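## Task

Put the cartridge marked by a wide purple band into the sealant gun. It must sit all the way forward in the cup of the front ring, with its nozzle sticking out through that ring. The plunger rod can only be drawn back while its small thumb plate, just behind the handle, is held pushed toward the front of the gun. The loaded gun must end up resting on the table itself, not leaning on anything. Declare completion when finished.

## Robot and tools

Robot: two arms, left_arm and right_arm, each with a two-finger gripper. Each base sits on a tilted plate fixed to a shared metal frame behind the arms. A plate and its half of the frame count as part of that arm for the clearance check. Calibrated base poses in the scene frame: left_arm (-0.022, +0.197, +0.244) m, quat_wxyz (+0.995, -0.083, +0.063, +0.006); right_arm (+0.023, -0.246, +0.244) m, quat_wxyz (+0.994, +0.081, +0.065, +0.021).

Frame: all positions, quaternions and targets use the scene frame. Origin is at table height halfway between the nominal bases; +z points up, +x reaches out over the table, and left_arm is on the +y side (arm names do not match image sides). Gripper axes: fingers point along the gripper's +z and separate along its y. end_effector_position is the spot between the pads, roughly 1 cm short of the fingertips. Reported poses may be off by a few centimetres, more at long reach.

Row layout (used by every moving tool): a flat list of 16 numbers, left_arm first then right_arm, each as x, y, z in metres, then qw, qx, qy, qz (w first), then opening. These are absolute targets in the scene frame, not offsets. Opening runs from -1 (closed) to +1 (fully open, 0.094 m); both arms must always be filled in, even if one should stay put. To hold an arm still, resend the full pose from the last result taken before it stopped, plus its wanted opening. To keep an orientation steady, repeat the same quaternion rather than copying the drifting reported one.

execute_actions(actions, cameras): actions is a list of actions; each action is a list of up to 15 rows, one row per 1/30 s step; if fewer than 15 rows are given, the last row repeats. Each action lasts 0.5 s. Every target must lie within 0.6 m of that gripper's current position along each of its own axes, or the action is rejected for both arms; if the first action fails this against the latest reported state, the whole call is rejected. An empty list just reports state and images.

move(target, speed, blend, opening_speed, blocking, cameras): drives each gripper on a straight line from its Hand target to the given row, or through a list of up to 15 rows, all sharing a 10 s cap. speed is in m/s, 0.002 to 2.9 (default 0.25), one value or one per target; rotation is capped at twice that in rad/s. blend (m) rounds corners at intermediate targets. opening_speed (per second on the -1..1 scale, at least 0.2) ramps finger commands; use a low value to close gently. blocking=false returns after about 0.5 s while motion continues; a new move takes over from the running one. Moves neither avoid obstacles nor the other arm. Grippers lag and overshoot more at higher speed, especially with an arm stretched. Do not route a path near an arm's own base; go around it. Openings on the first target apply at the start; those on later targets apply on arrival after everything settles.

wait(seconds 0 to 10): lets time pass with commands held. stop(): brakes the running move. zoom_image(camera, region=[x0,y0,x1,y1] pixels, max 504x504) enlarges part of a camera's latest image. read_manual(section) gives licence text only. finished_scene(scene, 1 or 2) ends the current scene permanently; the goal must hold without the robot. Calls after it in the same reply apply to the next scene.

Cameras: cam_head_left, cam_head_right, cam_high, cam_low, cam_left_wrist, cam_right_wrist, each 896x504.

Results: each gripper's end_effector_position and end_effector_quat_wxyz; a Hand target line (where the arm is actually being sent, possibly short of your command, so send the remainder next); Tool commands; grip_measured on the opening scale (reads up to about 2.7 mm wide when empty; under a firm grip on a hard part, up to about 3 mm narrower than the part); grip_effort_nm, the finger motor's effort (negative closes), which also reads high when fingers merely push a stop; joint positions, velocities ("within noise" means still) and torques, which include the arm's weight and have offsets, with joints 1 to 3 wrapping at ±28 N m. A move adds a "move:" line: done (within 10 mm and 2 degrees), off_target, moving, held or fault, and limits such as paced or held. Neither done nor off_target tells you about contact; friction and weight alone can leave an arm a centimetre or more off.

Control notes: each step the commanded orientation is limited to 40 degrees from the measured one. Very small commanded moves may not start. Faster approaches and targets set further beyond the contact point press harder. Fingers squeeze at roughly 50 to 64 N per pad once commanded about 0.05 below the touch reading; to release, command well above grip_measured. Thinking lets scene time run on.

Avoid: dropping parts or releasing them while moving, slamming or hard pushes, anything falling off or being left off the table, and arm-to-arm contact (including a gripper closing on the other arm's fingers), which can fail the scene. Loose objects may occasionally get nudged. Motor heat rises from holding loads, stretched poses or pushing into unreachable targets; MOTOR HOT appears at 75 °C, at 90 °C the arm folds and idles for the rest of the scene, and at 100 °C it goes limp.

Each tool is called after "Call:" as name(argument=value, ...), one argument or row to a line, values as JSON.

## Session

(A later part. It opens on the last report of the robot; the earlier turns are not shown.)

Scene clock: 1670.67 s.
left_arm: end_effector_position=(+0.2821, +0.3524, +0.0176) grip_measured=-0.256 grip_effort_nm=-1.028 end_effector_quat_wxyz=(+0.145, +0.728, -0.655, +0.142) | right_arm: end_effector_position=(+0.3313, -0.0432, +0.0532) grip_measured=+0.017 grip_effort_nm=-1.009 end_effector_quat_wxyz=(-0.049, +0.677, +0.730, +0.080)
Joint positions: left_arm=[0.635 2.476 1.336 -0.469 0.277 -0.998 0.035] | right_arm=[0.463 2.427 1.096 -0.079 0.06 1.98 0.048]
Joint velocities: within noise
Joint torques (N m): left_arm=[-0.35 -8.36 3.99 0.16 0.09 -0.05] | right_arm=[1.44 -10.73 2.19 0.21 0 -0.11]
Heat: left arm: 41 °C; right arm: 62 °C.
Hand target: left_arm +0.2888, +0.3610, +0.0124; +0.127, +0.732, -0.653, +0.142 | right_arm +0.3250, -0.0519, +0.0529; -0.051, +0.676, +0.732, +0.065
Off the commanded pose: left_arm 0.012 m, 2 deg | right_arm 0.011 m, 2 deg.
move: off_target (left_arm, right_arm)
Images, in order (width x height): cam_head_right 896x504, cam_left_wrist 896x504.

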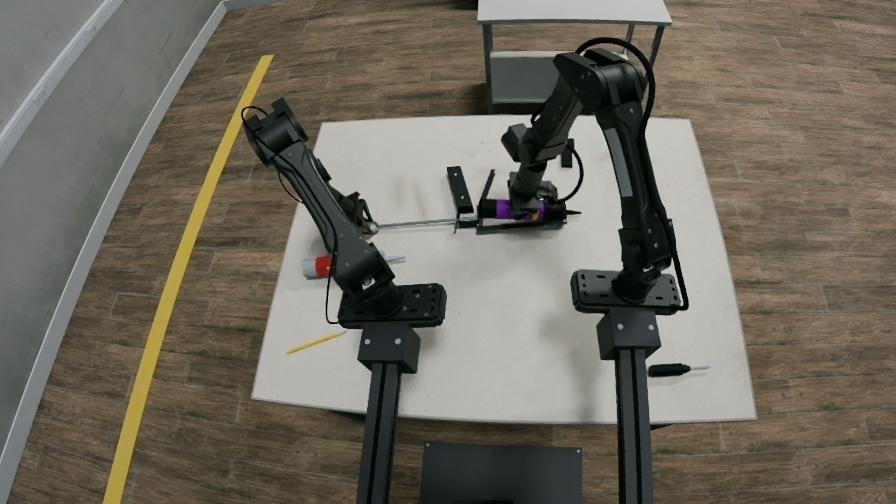

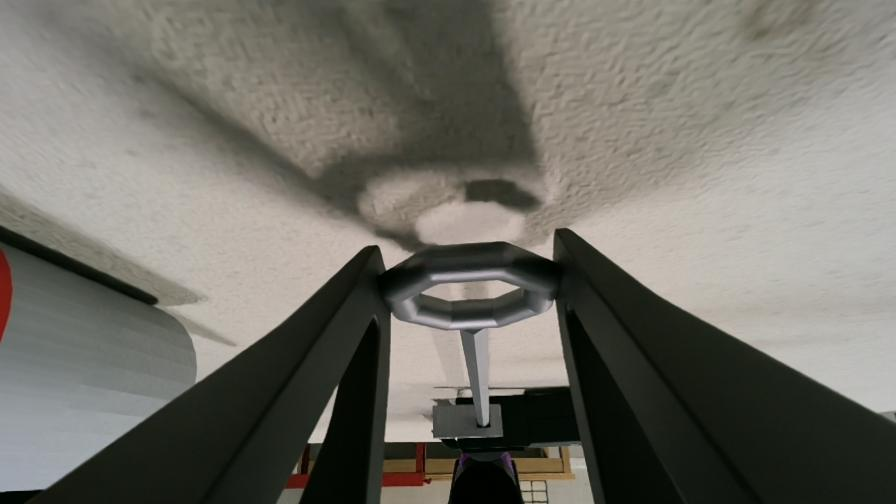

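Call:
move(
  target=[
    [0.284,0.354,0.018,0.1271,0.7324,-0.6536,0.1424,0.3,0.325,-0.052,0.053,-0.0505,0.6758,0.7326,0.0645,-0.03],
    [0.284,0.354,0.018,0.1271,0.7324,-0.6536,0.1424,0.3,0.325,-0.052,0.053,-0.0505,0.6758,0.7326,0.0645,-0.03],
    [0.284,0.36,0.12,0.1271,0.7324,-0.6536,0.1424,0.3,0.325,-0.052,0.053,-0.0505,0.6758,0.7326,0.0645,-0.03],
    [0.42,0.16,0.16,-0.2164,0,0.9763,0,0.3,0.325,-0.052,0.053,-0.0505,0.6758,0.7326,0.0645,-0.03],
  ],
  speed=[0.1,0.1,0.15,0.25],
  cameras=["cam_left_wrist","cam_high"],
)

Scene clock: 1703.70 s.
left_arm: end_effector_position=(+0.4230, +0.1646, +0.1663) grip_measured=+0.297 grip_effort_nm=0.139 end_effector_quat_wxyz=(-0.182, -0.015, +0.983, -0.007) | right_arm: end_effector_position=(+0.3310, -0.0439, +0.0530) grip_measured=+0.017 grip_effort_nm=-1.009 end_effector_quat_wxyz=(-0.049, +0.675, +0.732, +0.079)
Joint positions: left_arm=[-0.111 2.734 2.456 -1.549 -0.114 -0.173 0.061] | right_arm=[0.461 2.427 1.095 -0.079 0.06 1.974 0.048]
Joint velocities: within noise
Joint torques (N m): left_arm=[-3.59 -9.77 8.01 -0.54 -0.03 0.17] | right_arm=[1.63 -10.69 2.26 0.2 0 -0.04]
Heat: left arm: 42 °C; right arm: 64 °C.
Hand target: left_arm +0.4195, +0.1601, +0.1600; -0.192, -0.001, +0.981, -0.003 | right_arm +0.3250, -0.0518, +0.0530; -0.051, +0.676, +0.733, +0.065
Off the commanded pose: left_arm 0.008 m, 4 deg | right_arm 0.010 m, 2 deg.
joint sent to its limit (left arm) — joint 4 (wrist pitch), lower limit. The joint targets are off in orientation, not in position.
move: off_target (left_arm)
Images, in order (width x height): cam_high 896x504, cam_left_wrist 896x504.

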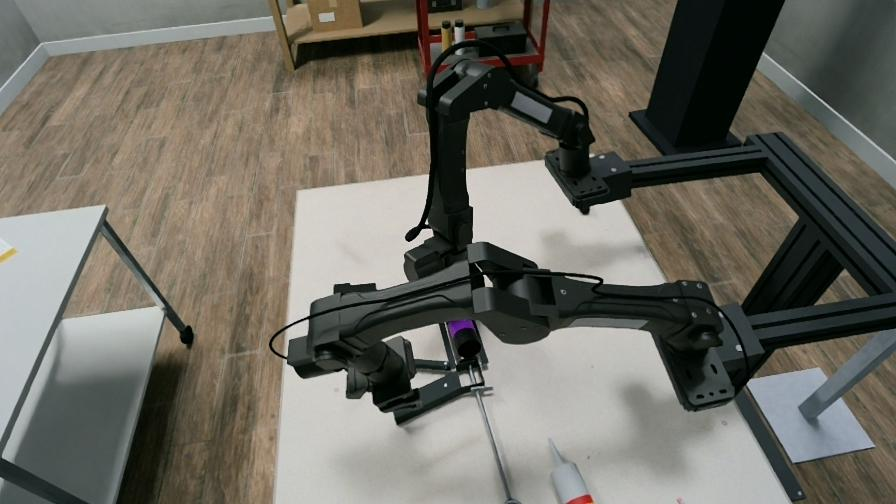

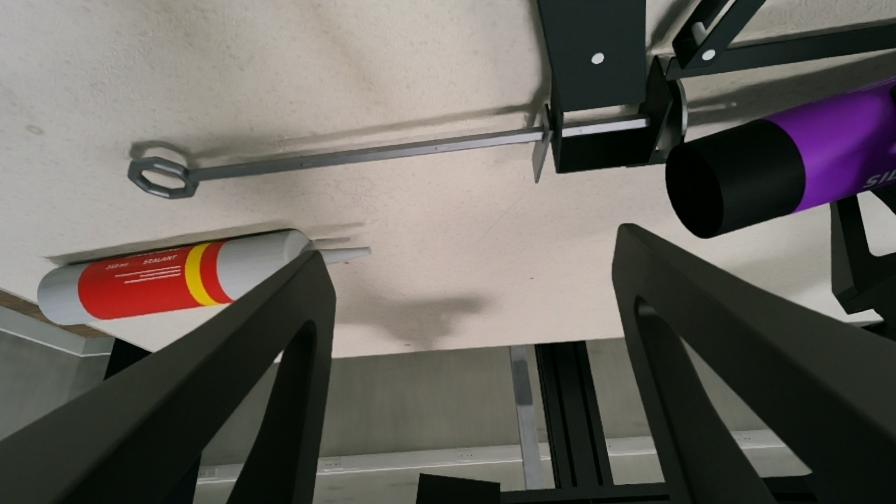

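Call:
move(
  target=[0.43,0.07,0.125,-0.19,0,0.981,0,0.3,0.325,-0.052,0.053,-0.0505,0.6758,0.7326,0.0645,-0.03],
  speed=0.12,
  cameras=["cam_left_wrist"],
)

Call:
zoom_image(
  camera="cam_left_wrist",
  region=[300, 100, 700, 350],
)

Scene clock: 1707.83 s.
left_arm: end_effector_position=(+0.4343, +0.0774, +0.1305) grip_measured=+0.297 grip_effort_nm=0.129 end_effector_quat_wxyz=(-0.153, -0.002, +0.988, -0.008) | right_arm: end_effector_position=(+0.3310, -0.0439, +0.0530) grip_measured=+0.017 grip_effort_nm=-1.009 end_effector_quat_wxyz=(-0.049, +0.675, +0.732, +0.079)
Joint positions: left_arm=[-0.266 2.959 2.728 -1.553 -0.094 -0.294 0.061] | right_arm=[0.461 2.427 1.095 -0.079 0.06 1.974 0.048]
Joint velocities: within noise
Joint torques (N m): left_arm=[-4.04 -10.32 8.24 -0.34 0.09 -0.09] | right_arm=[1.58 -10.7 2.28 0.22 0.01 -0.05]
Heat: left arm: 42 °C; right arm: 64 °C.
Hand target: left_arm +0.4293, +0.0702, +0.1250; -0.161, -0.001, +0.987, -0.008 | right_arm +0.3250, -0.0518, +0.0530; -0.051, +0.676, +0.733, +0.065
Off the commanded pose: left_arm 0.010 m, 4 deg | right_arm 0.010 m, 2 deg.
joint sent to its limit (left arm) — joint 4 (wrist pitch), lower limit. The joint targets are off in orientation, not in position.
move: off_target (left_arm)
Images, in order (width x height): cam_left_wrist 896x504.

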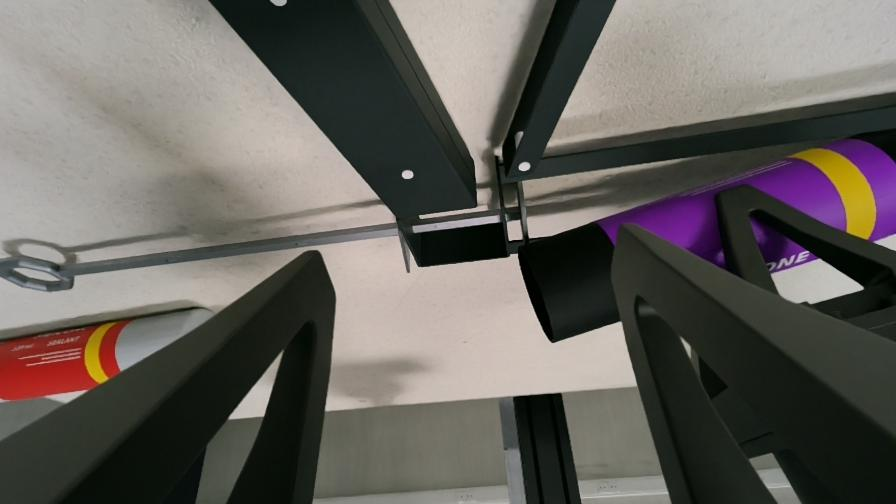

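Scaled by 1.260 from the camera's 896x504 image, which has a finer 1280x720 frame.

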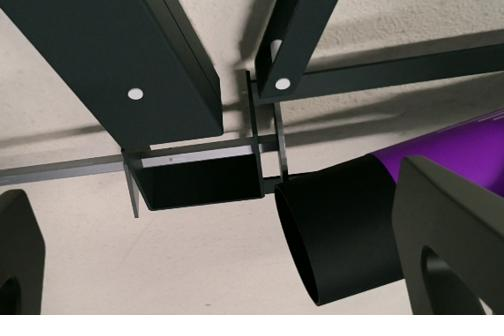

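Call:
zoom_image(
  camera="cam_left_wrist",
  region=[460, 140, 580, 270],
)

Scaled by 3.877 from the camera's 896x504 image, which has a finer 1280x720 frame.

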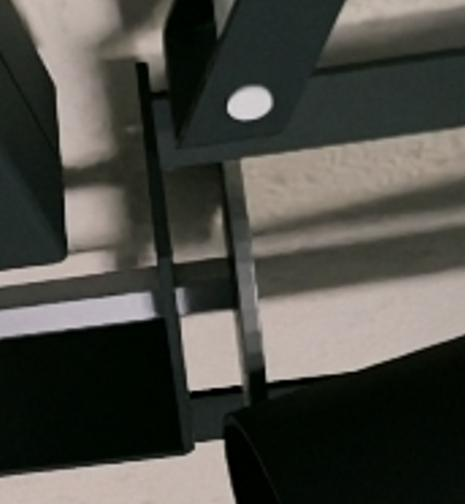

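Call:
move(
  target=[
    [0.42,0.16,0.16,-0.19,0,0.981,0,0.3,0.325,-0.052,0.053,-0.0505,0.6758,0.7326,0.0645,-0.03],
    [0.28,0.34,0.14,0.1271,0.7324,-0.6536,0.1424,0.3,0.325,-0.05,0.055,-0.0505,0.6758,0.7326,0.0645,-0.03],
  ],
  speed=0.3,
  cameras=[],
)

Call:
move(
  target=[
    [0.28,0.34,0.14,0.1271,0.7324,-0.6536,0.1424,0.3,0.331,-0.028,0.070,-0.0505,0.6758,0.7326,0.0645,-0.03],
    [0.28,0.34,0.14,0.1271,0.7324,-0.6536,0.1424,0.3,0.331,0.0,0.082,-0.0505,0.6758,0.7326,0.0645,-0.03],
    [0.28,0.34,0.14,0.1271,0.7324,-0.6536,0.1424,0.3,0.329,0.03,0.10,-0.0505,0.6758,0.7326,0.0645,-0.03],
  ],
  speed=0.08,
  cameras=["cam_head_right","cam_high"],
)

Scene clock: 1761.20 s.
left_arm: end_effector_position=(+0.2690, +0.3332, +0.1261) grip_measured=+0.298 grip_effort_nm=0.129 end_effector_quat_wxyz=(+0.155, +0.728, -0.655, +0.132) | right_arm: end_effector_position=(+0.3310, -0.0439, +0.0530) grip_measured=+0.017 grip_effort_nm=-1.004 end_effector_quat_wxyz=(-0.049, +0.675, +0.732, +0.079)
Joint positions: left_arm=[0.587 2.096 1.163 -0.686 0.263 -1.048 0.061] | right_arm=[0.461 2.427 1.095 -0.079 0.06 1.974 0.048]
Joint velocities: within noise
Joint torques (N m): left_arm=[-0.65 -12.29 3.23 -0.06 0.22 -0.12] | right_arm=[2.15 -11.06 2.5 0.13 0 0.01]
Heat: left arm: 45 °C; right arm: 65 °C.
Hand target: left_arm +0.2797, +0.3399, +0.1398; +0.128, +0.732, -0.654, +0.142 | right_arm +0.3251, -0.0499, +0.0549; -0.051, +0.676, +0.733, +0.065
Off the commanded pose: left_arm 0.019 m, 3 deg | right_arm 0.009 m, 2 deg.
move: off_target (left_arm)
No camera images: "cameras" was empty.

Scene clock: 1763.13 s.
left_arm: end_effector_position=(+0.2692, +0.3333, +0.1260) grip_measured=+0.298 grip_effort_nm=0.129 end_effector_quat_wxyz=(+0.154, +0.728, -0.655, +0.132) | right_arm: end_effector_position=(+0.3249, +0.0191, +0.0893) grip_measured=+0.017 grip_effort_nm=-1.009 end_effector_quat_wxyz=(-0.060, +0.656, +0.750, +0.061)
Joint positions: left_arm=[0.587 2.096 1.163 -0.685 0.263 -1.048 0.061] | right_arm=[0.625 2.427 1.288 -0.326 0.066 2.09 0.048]
Joint velocities: within noise
Joint torques (N m): left_arm=[-0.66 -12.44 3.26 -0.06 0.21 -0.11] | right_arm=[4.11 -11.9 6.5 0.22 -0.11 0.1]
Heat: left arm: 45 °C; right arm: 65 °C.
Hand target: left_arm +0.2797, +0.3399, +0.1397; +0.127, +0.732, -0.654, +0.142 | right_arm +0.3291, +0.0297, +0.1000; -0.061, +0.653, +0.751, +0.072
Off the commanded pose: left_arm 0.019 m, 3 deg | right_arm 0.016 m, 3 deg.
joint sent to its limit (right arm) — joint 6 (wrist roll), upper limit. The joint targets are off in orientation, not in position.
move: off_target (left_arm, right_arm)
Images, in order (width x height): cam_head_right 896x504, cam_high 896x504.

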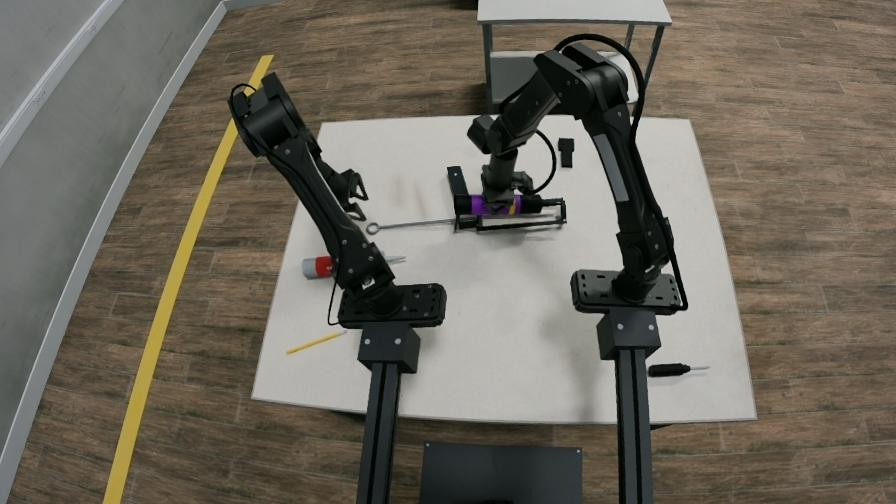

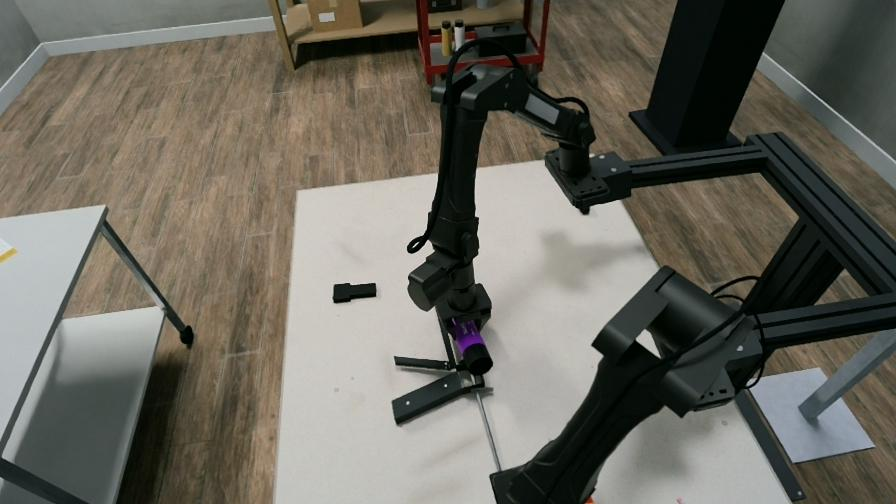

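Call:
move(
  target=[
    [0.28,0.34,0.14,0.1271,0.7324,-0.6536,0.1424,0.3,0.325,0.045,0.14,-0.0400,0.65,0.755,0.06,-0.03],
    [0.28,0.34,0.14,0.1271,0.7324,-0.6536,0.1424,0.3,0.25,0.0,0.15,0.0,0.56,0.8285,0.0,-0.03],
    [0.28,0.34,0.14,0.1271,0.7324,-0.6536,0.1424,0.3,0.175,-0.03,0.12,0.0113,0.5,0.866,0.0066,-0.03],
    [0.28,0.34,0.14,0.1271,0.7324,-0.6536,0.1424,0.3,0.175,-0.03,0.06,0.0113,0.5,0.866,0.0066,-0.03],
  ],
  speed=0.15,
  cameras=["cam_head_right","cam_high","cam_right_wrist"],
)

Scene clock: 1770.70 s.
left_arm: end_effector_position=(+0.2694, +0.3333, +0.1260) grip_measured=+0.298 grip_effort_nm=0.134 end_effector_quat_wxyz=(+0.154, +0.728, -0.654, +0.132) | right_arm: end_effector_position=(+0.1677, -0.0311, +0.0602) grip_measured=+0.017 grip_effort_nm=-1.004 end_effector_quat_wxyz=(-0.001, +0.498, +0.867, +0.002)
Joint positions: left_arm=[0.587 2.096 1.163 -0.684 0.263 -1.049 0.061] | right_arm=[0.92 2.393 0.774 -0.002 0.199 2.01 0.048]
Joint velocities: within noise
Joint torques (N m): left_arm=[-0.7 -12.38 3.3 -0.03 0.24 -0.1] | right_arm=[1.47 -7.91 2.78 0.28 0.23 -0.04]
Heat: left arm: 44 °C; right arm: 65 °C.
Hand target: left_arm +0.2797, +0.3398, +0.1397; +0.128, +0.732, -0.654, +0.143 | right_arm +0.1749, -0.0300, +0.0601; +0.011, +0.500, +0.866, +0.007
Off the commanded pose: left_arm 0.019 m, 3 deg | right_arm 0.007 m, 1 deg.
move: off_target (left_arm)
Images, in order (width x height): cam_head_right 896x504, cam_high 896x504, cam_right_wrist 896x504.

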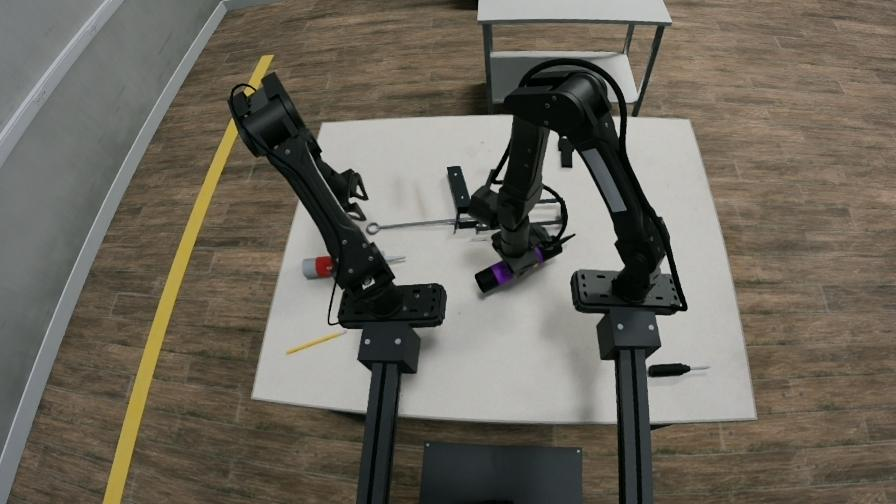

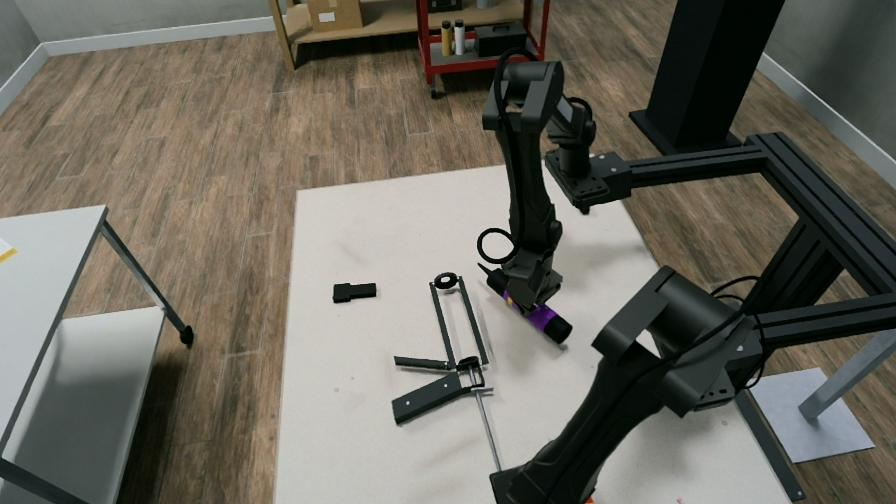

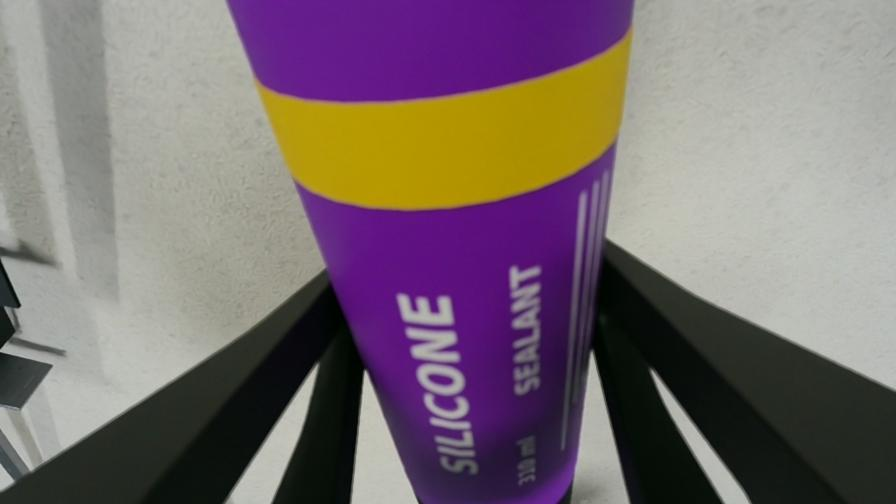

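Call:
move(
  target=[0.28,0.34,0.14,0.1271,0.7324,-0.6536,0.1424,0.3,0.175,-0.03,0.034,0.0113,0.5,0.866,0.0066,-0.03],
  speed=0.05,
  cameras=["cam_low"],
)

Call:
zoom_image(
  camera="cam_low",
  region=[480, 220, 720, 340],
)

Scene clock: 1775.00 s.
left_arm: end_effector_position=(+0.2694, +0.3333, +0.1260) grip_measured=+0.298 grip_effort_nm=0.139 end_effector_quat_wxyz=(+0.154, +0.728, -0.654, +0.132) | right_arm: end_effector_position=(+0.1677, -0.0309, +0.0352) grip_measured=+0.017 grip_effort_nm=-1.009 end_effector_quat_wxyz=(-0.001, +0.498, +0.867, +0.002)
Joint positions: left_arm=[0.587 2.096 1.163 -0.684 0.263 -1.049 0.061] | right_arm=[0.901 2.499 0.801 0.081 0.2 1.99 0.048]
Joint velocities: within noise
Joint torques (N m): left_arm=[-0.72 -12.25 3.11 -0.03 0.18 -0.1] | right_arm=[1.46 -7.84 2.51 0.29 0.24 -0.05]
Heat: left arm: 44 °C; right arm: 64 °C.
Hand target: left_arm +0.2797, +0.3398, +0.1397; +0.128, +0.732, -0.654, +0.142 | right_arm +0.1749, -0.0300, +0.0342; +0.011, +0.500, +0.866, +0.007
Off the commanded pose: left_arm 0.019 m, 3 deg | right_arm 0.007 m, 1 deg.
move: off_target (left_arm)
Images, in order (width x height): cam_low 896x504.

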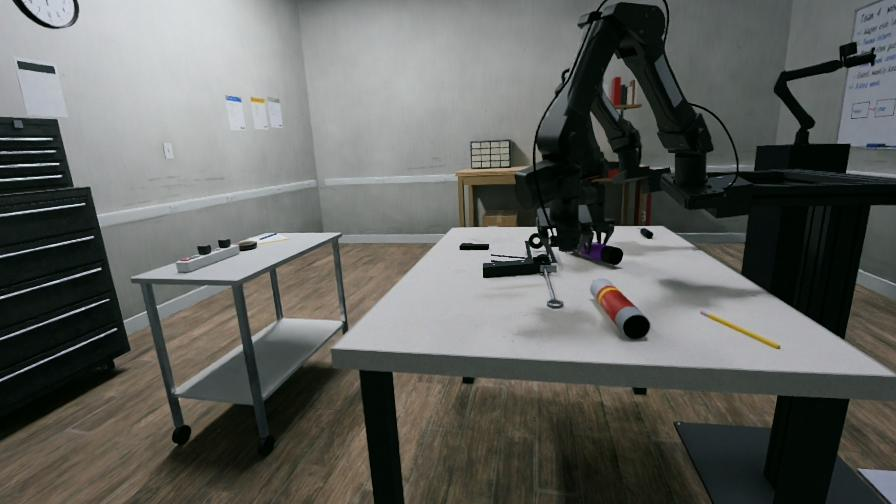

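Scaled by 2.100 from the camera's 896x504 image, which has a finer 1280x720 frame.

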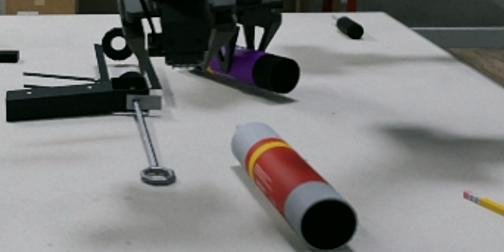

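Call:
move(
  target=[0.28,0.34,0.14,0.1271,0.7324,-0.6536,0.1424,0.3,0.175,-0.03,0.029,0.0113,0.5,0.866,0.0066,-0.03],
  speed=0.03,
  cameras=["cam_low"],
)

Call:
zoom_image(
  camera="cam_low",
  region=[560, 220, 660, 290],
)

Scene clock: 1777.63 s.
left_arm: end_effector_position=(+0.2694, +0.3334, +0.1260) grip_measured=+0.298 grip_effort_nm=0.129 end_effector_quat_wxyz=(+0.154, +0.728, -0.654, +0.132) | right_arm: end_effector_position=(+0.1683, -0.0302, +0.0305) grip_measured=+0.017 grip_effort_nm=-1.009 end_effector_quat_wxyz=(-0.001, +0.498, +0.867, +0.003)
Joint positions: left_arm=[0.587 2.096 1.163 -0.684 0.263 -1.049 0.061] | right_arm=[0.897 2.519 0.809 0.096 0.2 1.986 0.048]
Joint velocities: within noise
Joint torques (N m): left_arm=[-0.81 -12.37 3.19 -0.02 0.2 -0.11] | right_arm=[1.46 -7.82 2.26 0.28 0.23 -0.04]
Heat: left arm: 44 °C; right arm: 63 °C.
Hand target: left_arm +0.2797, +0.3398, +0.1397; +0.128, +0.732, -0.654, +0.142 | right_arm +0.1750, -0.0299, +0.0292; +0.011, +0.500, +0.866, +0.007
Off the commanded pose: left_arm 0.019 m, 3 deg | right_arm 0.007 m, 1 deg.
move: off_target (left_arm)
Images, in order (width x height): cam_low 896x504.

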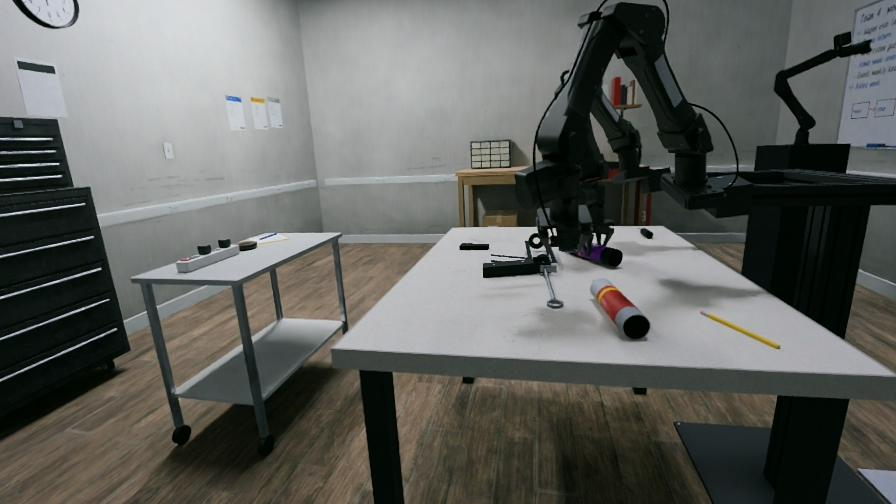

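Scaled by 5.040 from the camera's 896x504 image, which has a finer 1280x720 frame.

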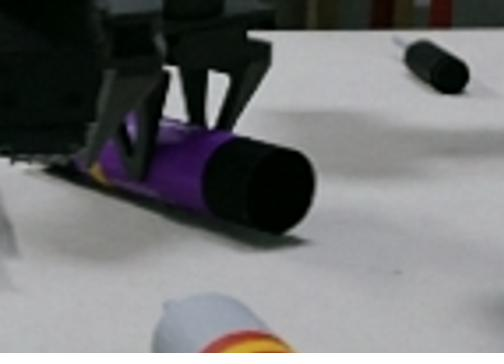

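Call:
move(
  target=[0.28,0.34,0.14,0.1271,0.7324,-0.6536,0.1424,0.3,0.175,-0.03,0.024,0.0113,0.5,0.866,0.0066,-0.03],
  speed=0.02,
  cameras=["cam_low"],
)

Call:
zoom_image(
  camera="cam_low",
  region=[560, 220, 660, 290],
)

Scene clock: 1780.80 s.
left_arm: end_effector_position=(+0.2694, +0.3334, +0.1260) grip_measured=+0.298 grip_effort_nm=0.139 end_effector_quat_wxyz=(+0.154, +0.728, -0.654, +0.132) | right_arm: end_effector_position=(+0.1683, -0.0306, +0.0265) grip_measured=+0.017 grip_effort_nm=-1.009 end_effector_quat_wxyz=(+0.002, +0.497, +0.868, +0.002)
Joint positions: left_arm=[0.587 2.096 1.163 -0.684 0.263 -1.049 0.061] | right_arm=[0.897 2.537 0.817 0.104 0.206 1.984 0.048]
Joint velocities: within noise
Joint torques (N m): left_arm=[-0.68 -12.42 3.03 -0.01 0.23 -0.12] | right_arm=[1.16 -7.62 2.18 0.41 0.17 -0.05]
Heat: left arm: 44 °C; right arm: 62 °C.
Hand target: left_arm +0.2797, +0.3398, +0.1397; +0.128, +0.732, -0.654, +0.142 | right_arm +0.1749, -0.0302, +0.0241; +0.011, +0.500, +0.866, +0.006
Off the commanded pose: left_arm 0.019 m, 3 deg | right_arm 0.007 m, 1 deg.
move: off_target (left_arm)
Images, in order (width x height): cam_low 896x504.

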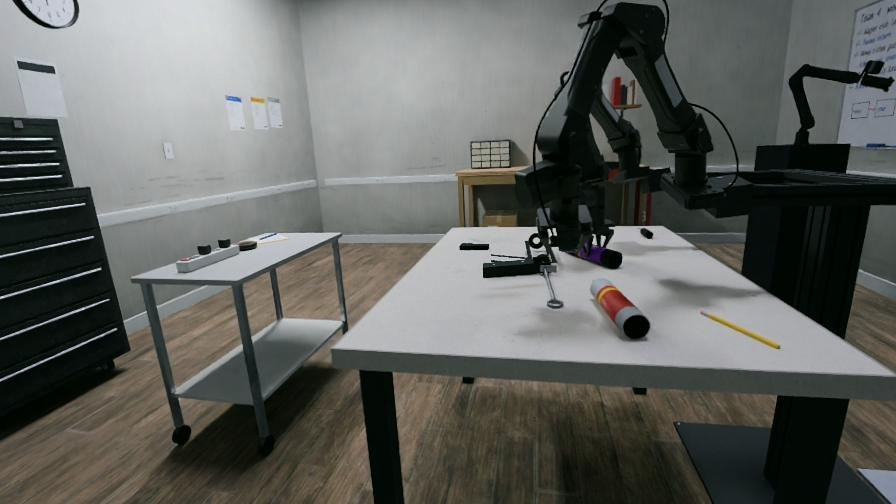

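Scaled by 5.040 from the camera's 896x504 image, which has a finer 1280x720 frame.

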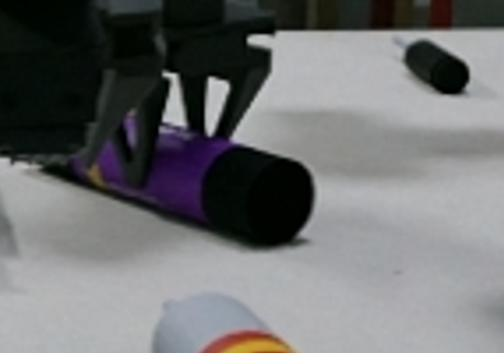

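Call:
move(
  target=[
    [0.28,0.34,0.14,0.1271,0.7324,-0.6536,0.1424,0.3,0.175,-0.03,0.026,0.0113,0.5,0.866,0.0066,0.1],
    [0.28,0.34,0.14,0.1271,0.7324,-0.6536,0.1424,0.3,0.175,-0.03,0.026,0.0113,0.5,0.866,0.0066,0.4],
  ],
  speed=0.05,
  opening_speed=0.4,
  cameras=["cam_right_wrist"],
)

Scene clock: 1785.60 s.
left_arm: end_effector_position=(+0.2694, +0.3334, +0.1260) grip_measured=+0.298 grip_effort_nm=0.134 end_effector_quat_wxyz=(+0.154, +0.728, -0.654, +0.132) | right_arm: end_effector_position=(+0.1686, -0.0304, +0.0265) grip_measured=+0.397 grip_effort_nm=0.168 end_effector_quat_wxyz=(+0.002, +0.497, +0.868, +0.002)
Joint positions: left_arm=[0.587 2.096 1.163 -0.684 0.263 -1.049 0.061] | right_arm=[0.897 2.537 0.817 0.105 0.206 1.983 0.066]
Joint velocities: within noise
Joint torques (N m): left_arm=[-0.79 -12.31 3.12 -0.02 0.24 -0.13] | right_arm=[1.24 -8.24 1.89 0.33 0.18 -0.04]
Heat: left arm: 44 °C; right arm: 60 °C.
Hand target: left_arm +0.2797, +0.3398, +0.1397; +0.128, +0.732, -0.654, +0.142 | right_arm +0.1749, -0.0301, +0.0260; +0.011, +0.500, +0.866, +0.006
Off the commanded pose: left_arm 0.019 m, 3 deg | right_arm 0.006 m, 1 deg.
move: off_target (left_arm)
Images, in order (width x height): cam_right_wrist 896x504.

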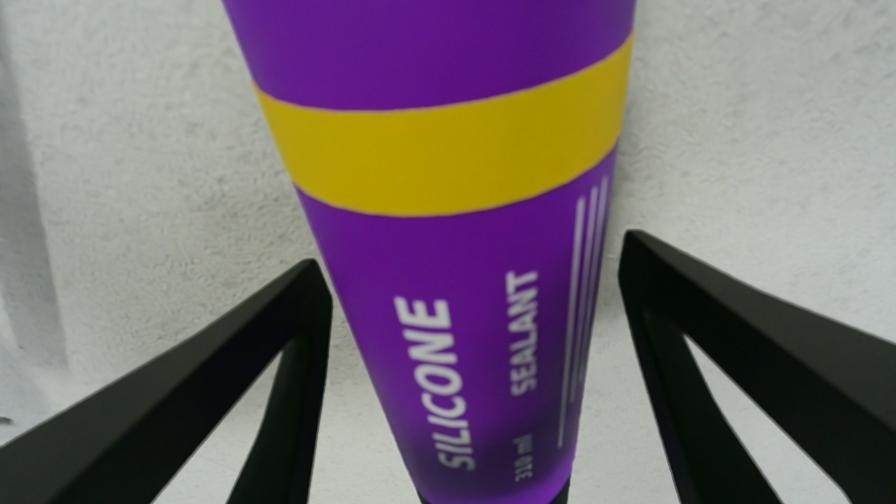

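Call:
move(
  target=[
    [0.28,0.34,0.14,0.1271,0.7324,-0.6536,0.1424,0.3,0.175,-0.03,0.11,0.0113,0.5,0.866,0.0066,0.5],
    [0.28,0.34,0.14,0.1271,0.7324,-0.6536,0.1424,0.3,0.335,-0.02,0.19,0.342,0,0.9397,0,1],
  ],
  speed=[0.12,0.3],
  cameras=["cam_right_wrist","cam_high"],
)

Call:
zoom_image(
  camera="cam_right_wrist",
  region=[500, 80, 800, 330],
)

Call:
zoom_image(
  camera="cam_right_wrist",
  region=[160, 140, 420, 400],
)

Scene clock: 1793.33 s.
left_arm: end_effector_position=(+0.2695, +0.3334, +0.1260) grip_measured=+0.298 grip_effort_nm=0.125 end_effector_quat_wxyz=(+0.154, +0.729, -0.654, +0.132) | right_arm: end_effector_position=(+0.3265, -0.0200, +0.1785) grip_measured=+0.997 grip_effort_nm=0.164 end_effector_quat_wxyz=(+0.325, -0.015, +0.945, -0.010)
Joint positions: left_arm=[0.587 2.096 1.163 -0.683 0.263 -1.049 0.061] | right_arm=[0.866 2.086 0.774 0.201 0.697 0.652 0.094]
Joint velocities: within noise
Joint torques (N m): left_arm=[-0.72 -12.29 3.18 -0.06 0.19 -0.09] | right_arm=[1.31 -10.63 3.85 1.38 0.33 -0.01]
Heat: left arm: 43 °C; right arm: 60 °C.
Hand target: left_arm +0.2797, +0.3398, +0.1397; +0.128, +0.732, -0.654, +0.142 | right_arm +0.3349, -0.0202, +0.1898; +0.342, +0.000, +0.940, +0.000
Off the commanded pose: left_arm 0.019 m, 3 deg | right_arm 0.014 m, 3 deg.
move: off_target (left_arm, right_arm); target 2's new opening was sent with right_arm's hand 0.014 m and 3 deg from that target
Images, in order (width x height): cam_high 896x504, cam_right_wrist 896x504.

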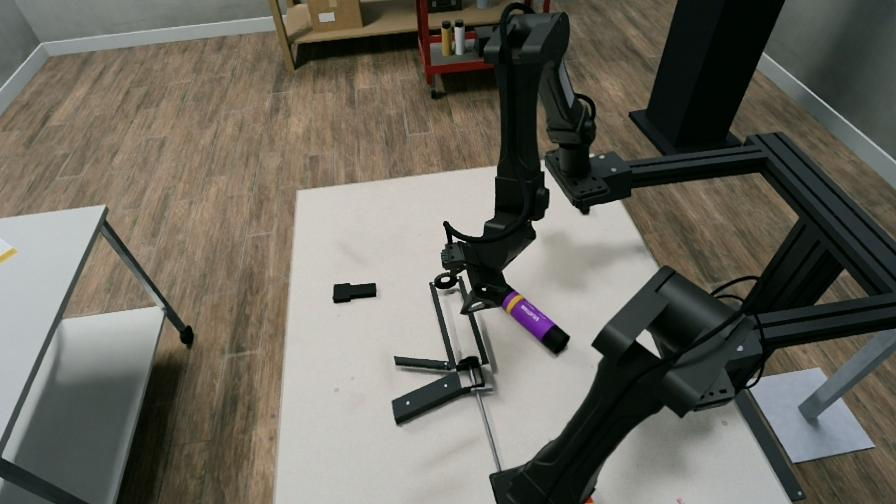

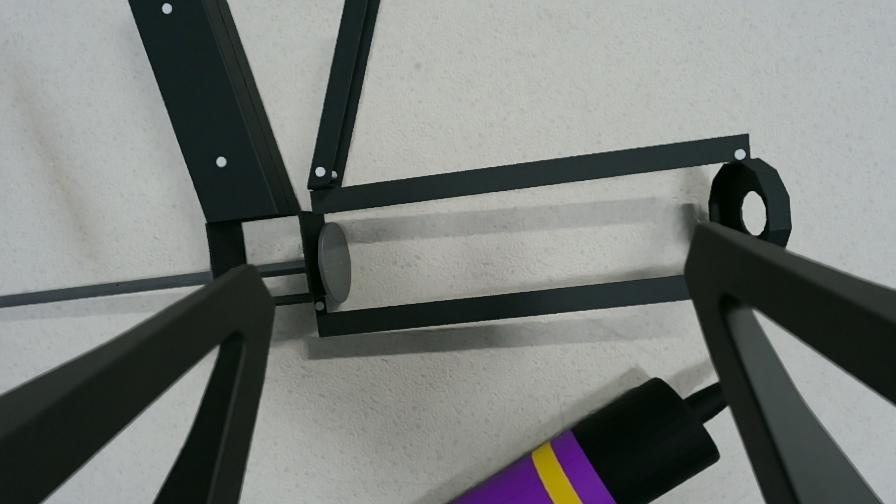

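Scaled by 1.680 from the camera's 896x504 image, which has a finer 1280x720 frame.

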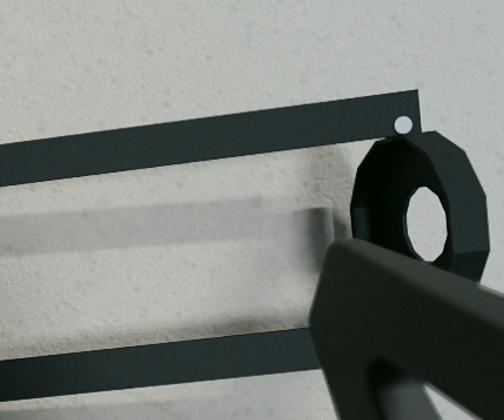

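Scaled by 1.938 from the camera's 896x504 image, which has a finer 1280x720 frame.

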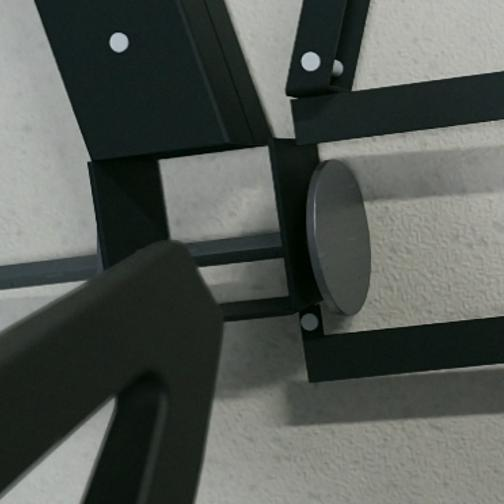

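Call:
move(
  target=[
    [0.286,0.357,0.09,0.1271,0.7324,-0.6536,0.1424,0.1,0.335,-0.02,0.19,0.342,0,0.9397,0,1],
    [0.286,0.357,0.05,0.1271,0.7324,-0.6536,0.1424,0.1,0.335,-0.02,0.19,0.342,0,0.9397,0,1],
  ],
  speed=0.12,
  cameras=["cam_left_wrist","cam_right_wrist"],
)

Scene clock: 1842.70 s.
left_arm: end_effector_position=(+0.2830, +0.3537, +0.0560) grip_measured=+0.103 grip_effort_nm=-0.139 end_effector_quat_wxyz=(+0.131, +0.734, -0.652, +0.137) | right_arm: end_effector_position=(+0.3266, -0.0199, +0.1785) grip_measured=+0.997 grip_effort_nm=0.168 end_effector_quat_wxyz=(+0.325, -0.015, +0.945, -0.010)
Joint positions: left_arm=[0.624 2.332 1.257 -0.503 0.264 -1.026 0.052] | right_arm=[0.866 2.086 0.774 0.201 0.697 0.652 0.094]
Joint velocities: within noise
Joint torques (N m): left_arm=[-0.12 -7.3 4.59 0.05 0.19 0.13] | right_arm=[1.36 -10.65 3.84 1.39 0.29 0.01]
Heat: left arm: 44 °C; right arm: 63 °C.
Hand target: left_arm +0.2859, +0.3570, +0.0502; +0.127, +0.732, -0.654, +0.142 | right_arm +0.3349, -0.0201, +0.1898; +0.342, +0.000, +0.940, +0.000
Off the commanded pose: left_arm 0.007 m, 1 deg | right_arm 0.014 m, 3 deg.
move: off_target (right_arm)
Images, in order (width x height): cam_left_wrist 896x504, cam_right_wrist 896x504.

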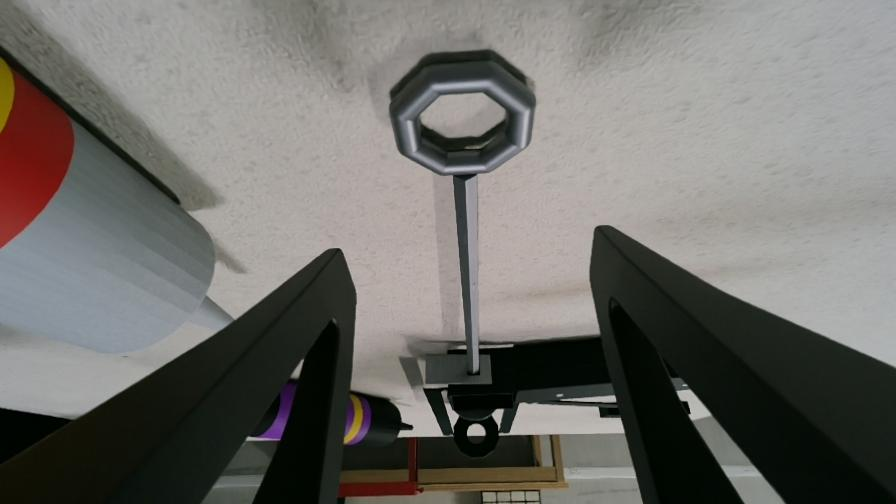

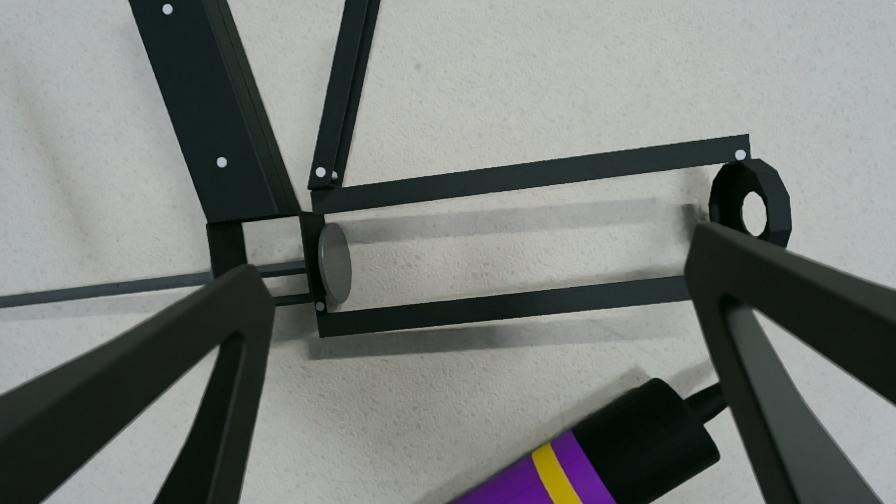

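Call:
move(
  target="[[0.287,0.359,0.012,0.1271,0.7324,-0.6536,0.1424,0.1,0.335,-0.02,0.19,0.342,0,0.9397,0,1]],[0.287,0.359,0.012,0.1271,0.7324,-0.6536,0.1424,-0.45,0.335,-0.02,0.19,0.342,0,0.9397,0,1]]",
  speed=0.08,
  opening_speed=0.8,
  cameras=["cam_left_wrist"],
)


Call:
move(
  target=[
    [0.287,0.359,0.012,0.1271,0.7324,-0.6536,0.1424,0.1,0.335,-0.02,0.19,0.342,0,0.9397,0,1],
    [0.287,0.359,0.012,0.1271,0.7324,-0.6536,0.1424,-0.45,0.335,-0.02,0.19,0.342,0,0.9397,0,1],
  ],
  speed=0.08,
  opening_speed=0.8,
  cameras=["cam_left_wrist"],
)

Scene clock: 1849.10 s.
left_arm: end_effector_position=(+0.2857, +0.3569, +0.0192) grip_measured=-0.447 grip_effort_nm=-0.134 end_effector_quat_wxyz=(+0.130, +0.734, -0.652, +0.138) | right_arm: end_effector_position=(+0.3266, -0.0198, +0.1786) grip_measured=+0.997 grip_effort_nm=0.168 end_effector_quat_wxyz=(+0.326, -0.015, +0.945, -0.009)
Joint positions: left_arm=[0.632 2.46 1.321 -0.437 0.264 -1.017 0.026] | right_arm=[0.866 2.086 0.774 0.202 0.697 0.652 0.094]
Joint velocities: within noise
Joint torques (N m): left_arm=[-0.25 -7.51 4.12 0.06 0.17 0.13] | right_arm=[1.26 -10.59 3.79 1.37 0.32 -0.02]
Heat: left arm: 42 °C; right arm: 63 °C.
Hand target: left_arm +0.2869, +0.3590, +0.0122; +0.127, +0.732, -0.654, +0.142 | right_arm +0.3349, -0.0201, +0.1898; +0.342, +0.000, +0.940, +0.000
Off the commanded pose: left_arm 0.008 m, 1 deg | right_arm 0.014 m, 3 deg.
move: off_target (right_arm)
Images, in order (width x height): cam_left_wrist 896x504.

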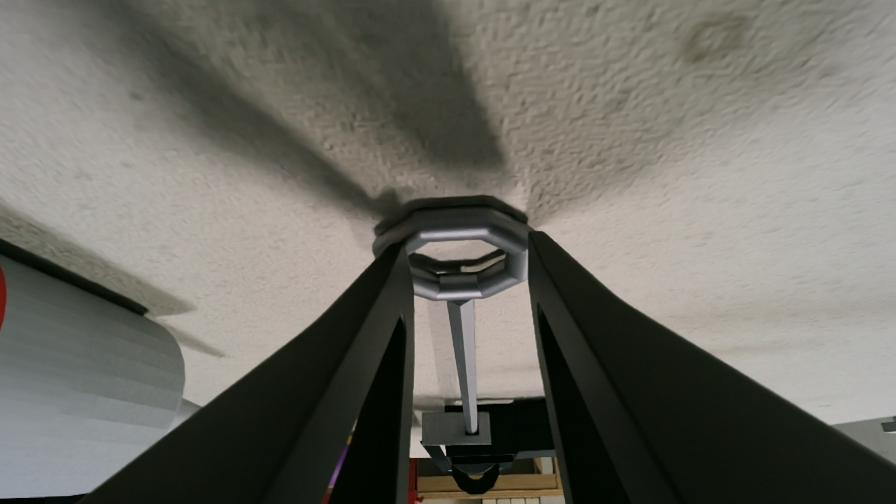

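Call:
move(
  target=[
    [0.286,0.357,0.016,0.1271,0.7324,-0.6536,0.1424,0.1,0.335,-0.02,0.19,0.342,0,0.9397,0,1],
    [0.286,0.352,0.007,0.1271,0.7324,-0.6536,0.1424,0.1,0.335,-0.02,0.19,0.342,0,0.9397,0,1],
    [0.286,0.352,0.007,0.1271,0.7324,-0.6536,0.1424,-0.45,0.335,-0.02,0.19,0.342,0,0.9397,0,1],
  ],
  speed=0.08,
  opening_speed=0.8,
  cameras=["cam_left_wrist"],
)

Scene clock: 1856.20 s.
left_arm: end_effector_position=(+0.2914, +0.3611, +0.0178) grip_measured=-0.447 grip_effort_nm=-0.139 end_effector_quat_wxyz=(+0.115, +0.734, -0.654, +0.141) | right_arm: end_effector_position=(+0.3267, -0.0198, +0.1786) grip_measured=+0.997 grip_effort_nm=0.168 end_effector_quat_wxyz=(+0.326, -0.015, +0.945, -0.009)
Joint positions: left_arm=[0.632 2.46 1.321 -0.408 0.264 -1.017 0.026] | right_arm=[0.866 2.086 0.774 0.202 0.697 0.652 0.094]
Joint velocities: within noise
Joint torques (N m): left_arm=[-1.09 -6.99 2.55 0.08 0.18 0.01] | right_arm=[1.28 -10.63 3.82 1.37 0.32 0.01]
Heat: left arm: 42 °C; right arm: 63 °C.
Hand target: left_arm +0.2857, +0.3520, +0.0076; +0.127, +0.732, -0.654, +0.142 | right_arm +0.3349, -0.0201, +0.1898; +0.342, +0.000, +0.940, +0.000
Off the commanded pose: left_arm 0.015 m, 1 deg | right_arm 0.014 m, 3 deg.
move: off_target (left_arm, right_arm); target 3's new opening was sent with left_arm's hand 0.015 m and 1 deg from that target
Images, in order (width x height): cam_left_wrist 896x504.

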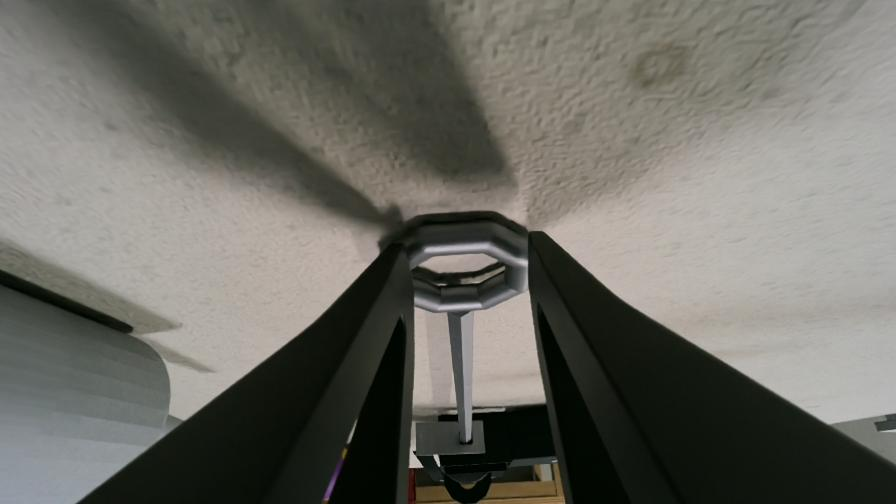

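Call:
move(
  target=[
    [0.286,0.357,0.045,0.1271,0.7324,-0.6536,0.1424,-0.2,0.335,-0.02,0.19,0.342,0,0.9397,0,1],
    [0.284,0.354,0.04,0.1271,0.7324,-0.6536,0.1424,0.1,0.335,-0.02,0.19,0.342,0,0.9397,0,1],
    [0.284,0.354,0.012,0.1271,0.7324,-0.6536,0.1424,0.1,0.335,-0.02,0.19,0.342,0,0.9397,0,1],
  ],
  speed=0.08,
  cameras=["cam_left_wrist"],
)

Scene clock: 1861.83 s.
left_arm: end_effector_position=(+0.2824, +0.3545, +0.0197) grip_measured=+0.097 grip_effort_nm=0.144 end_effector_quat_wxyz=(+0.128, +0.734, -0.653, +0.138) | right_arm: end_effector_position=(+0.3267, -0.0198, +0.1786) grip_measured=+0.997 grip_effort_nm=0.164 end_effector_quat_wxyz=(+0.326, -0.015, +0.945, -0.009)
Joint positions: left_arm=[0.632 2.449 1.293 -0.417 0.264 -1.017 0.052] | right_arm=[0.866 2.086 0.774 0.202 0.697 0.652 0.094]
Joint velocities: within noise
Joint torques (N m): left_arm=[-0.61 -7.21 4.01 0.06 0.18 0.05] | right_arm=[1.31 -10.65 3.82 1.37 0.31 0.01]
Heat: left arm: 42 °C; right arm: 63 °C.
Hand target: left_arm +0.2839, +0.3541, +0.0122; +0.127, +0.732, -0.654, +0.142 | right_arm +0.3349, -0.0201, +0.1898; +0.342, +0.000, +0.940, +0.000
Off the commanded pose: left_arm 0.008 m, 1 deg | right_arm 0.014 m, 3 deg.
move: off_target (right_arm); target 2's new opening was sent with left_arm's hand 0.019 m and 2 deg from that target
Images, in order (width x height): cam_left_wrist 896x504.

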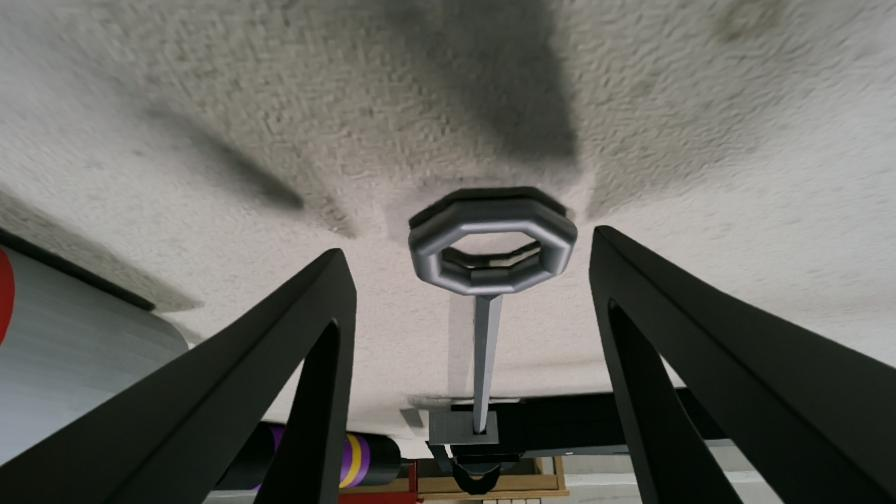

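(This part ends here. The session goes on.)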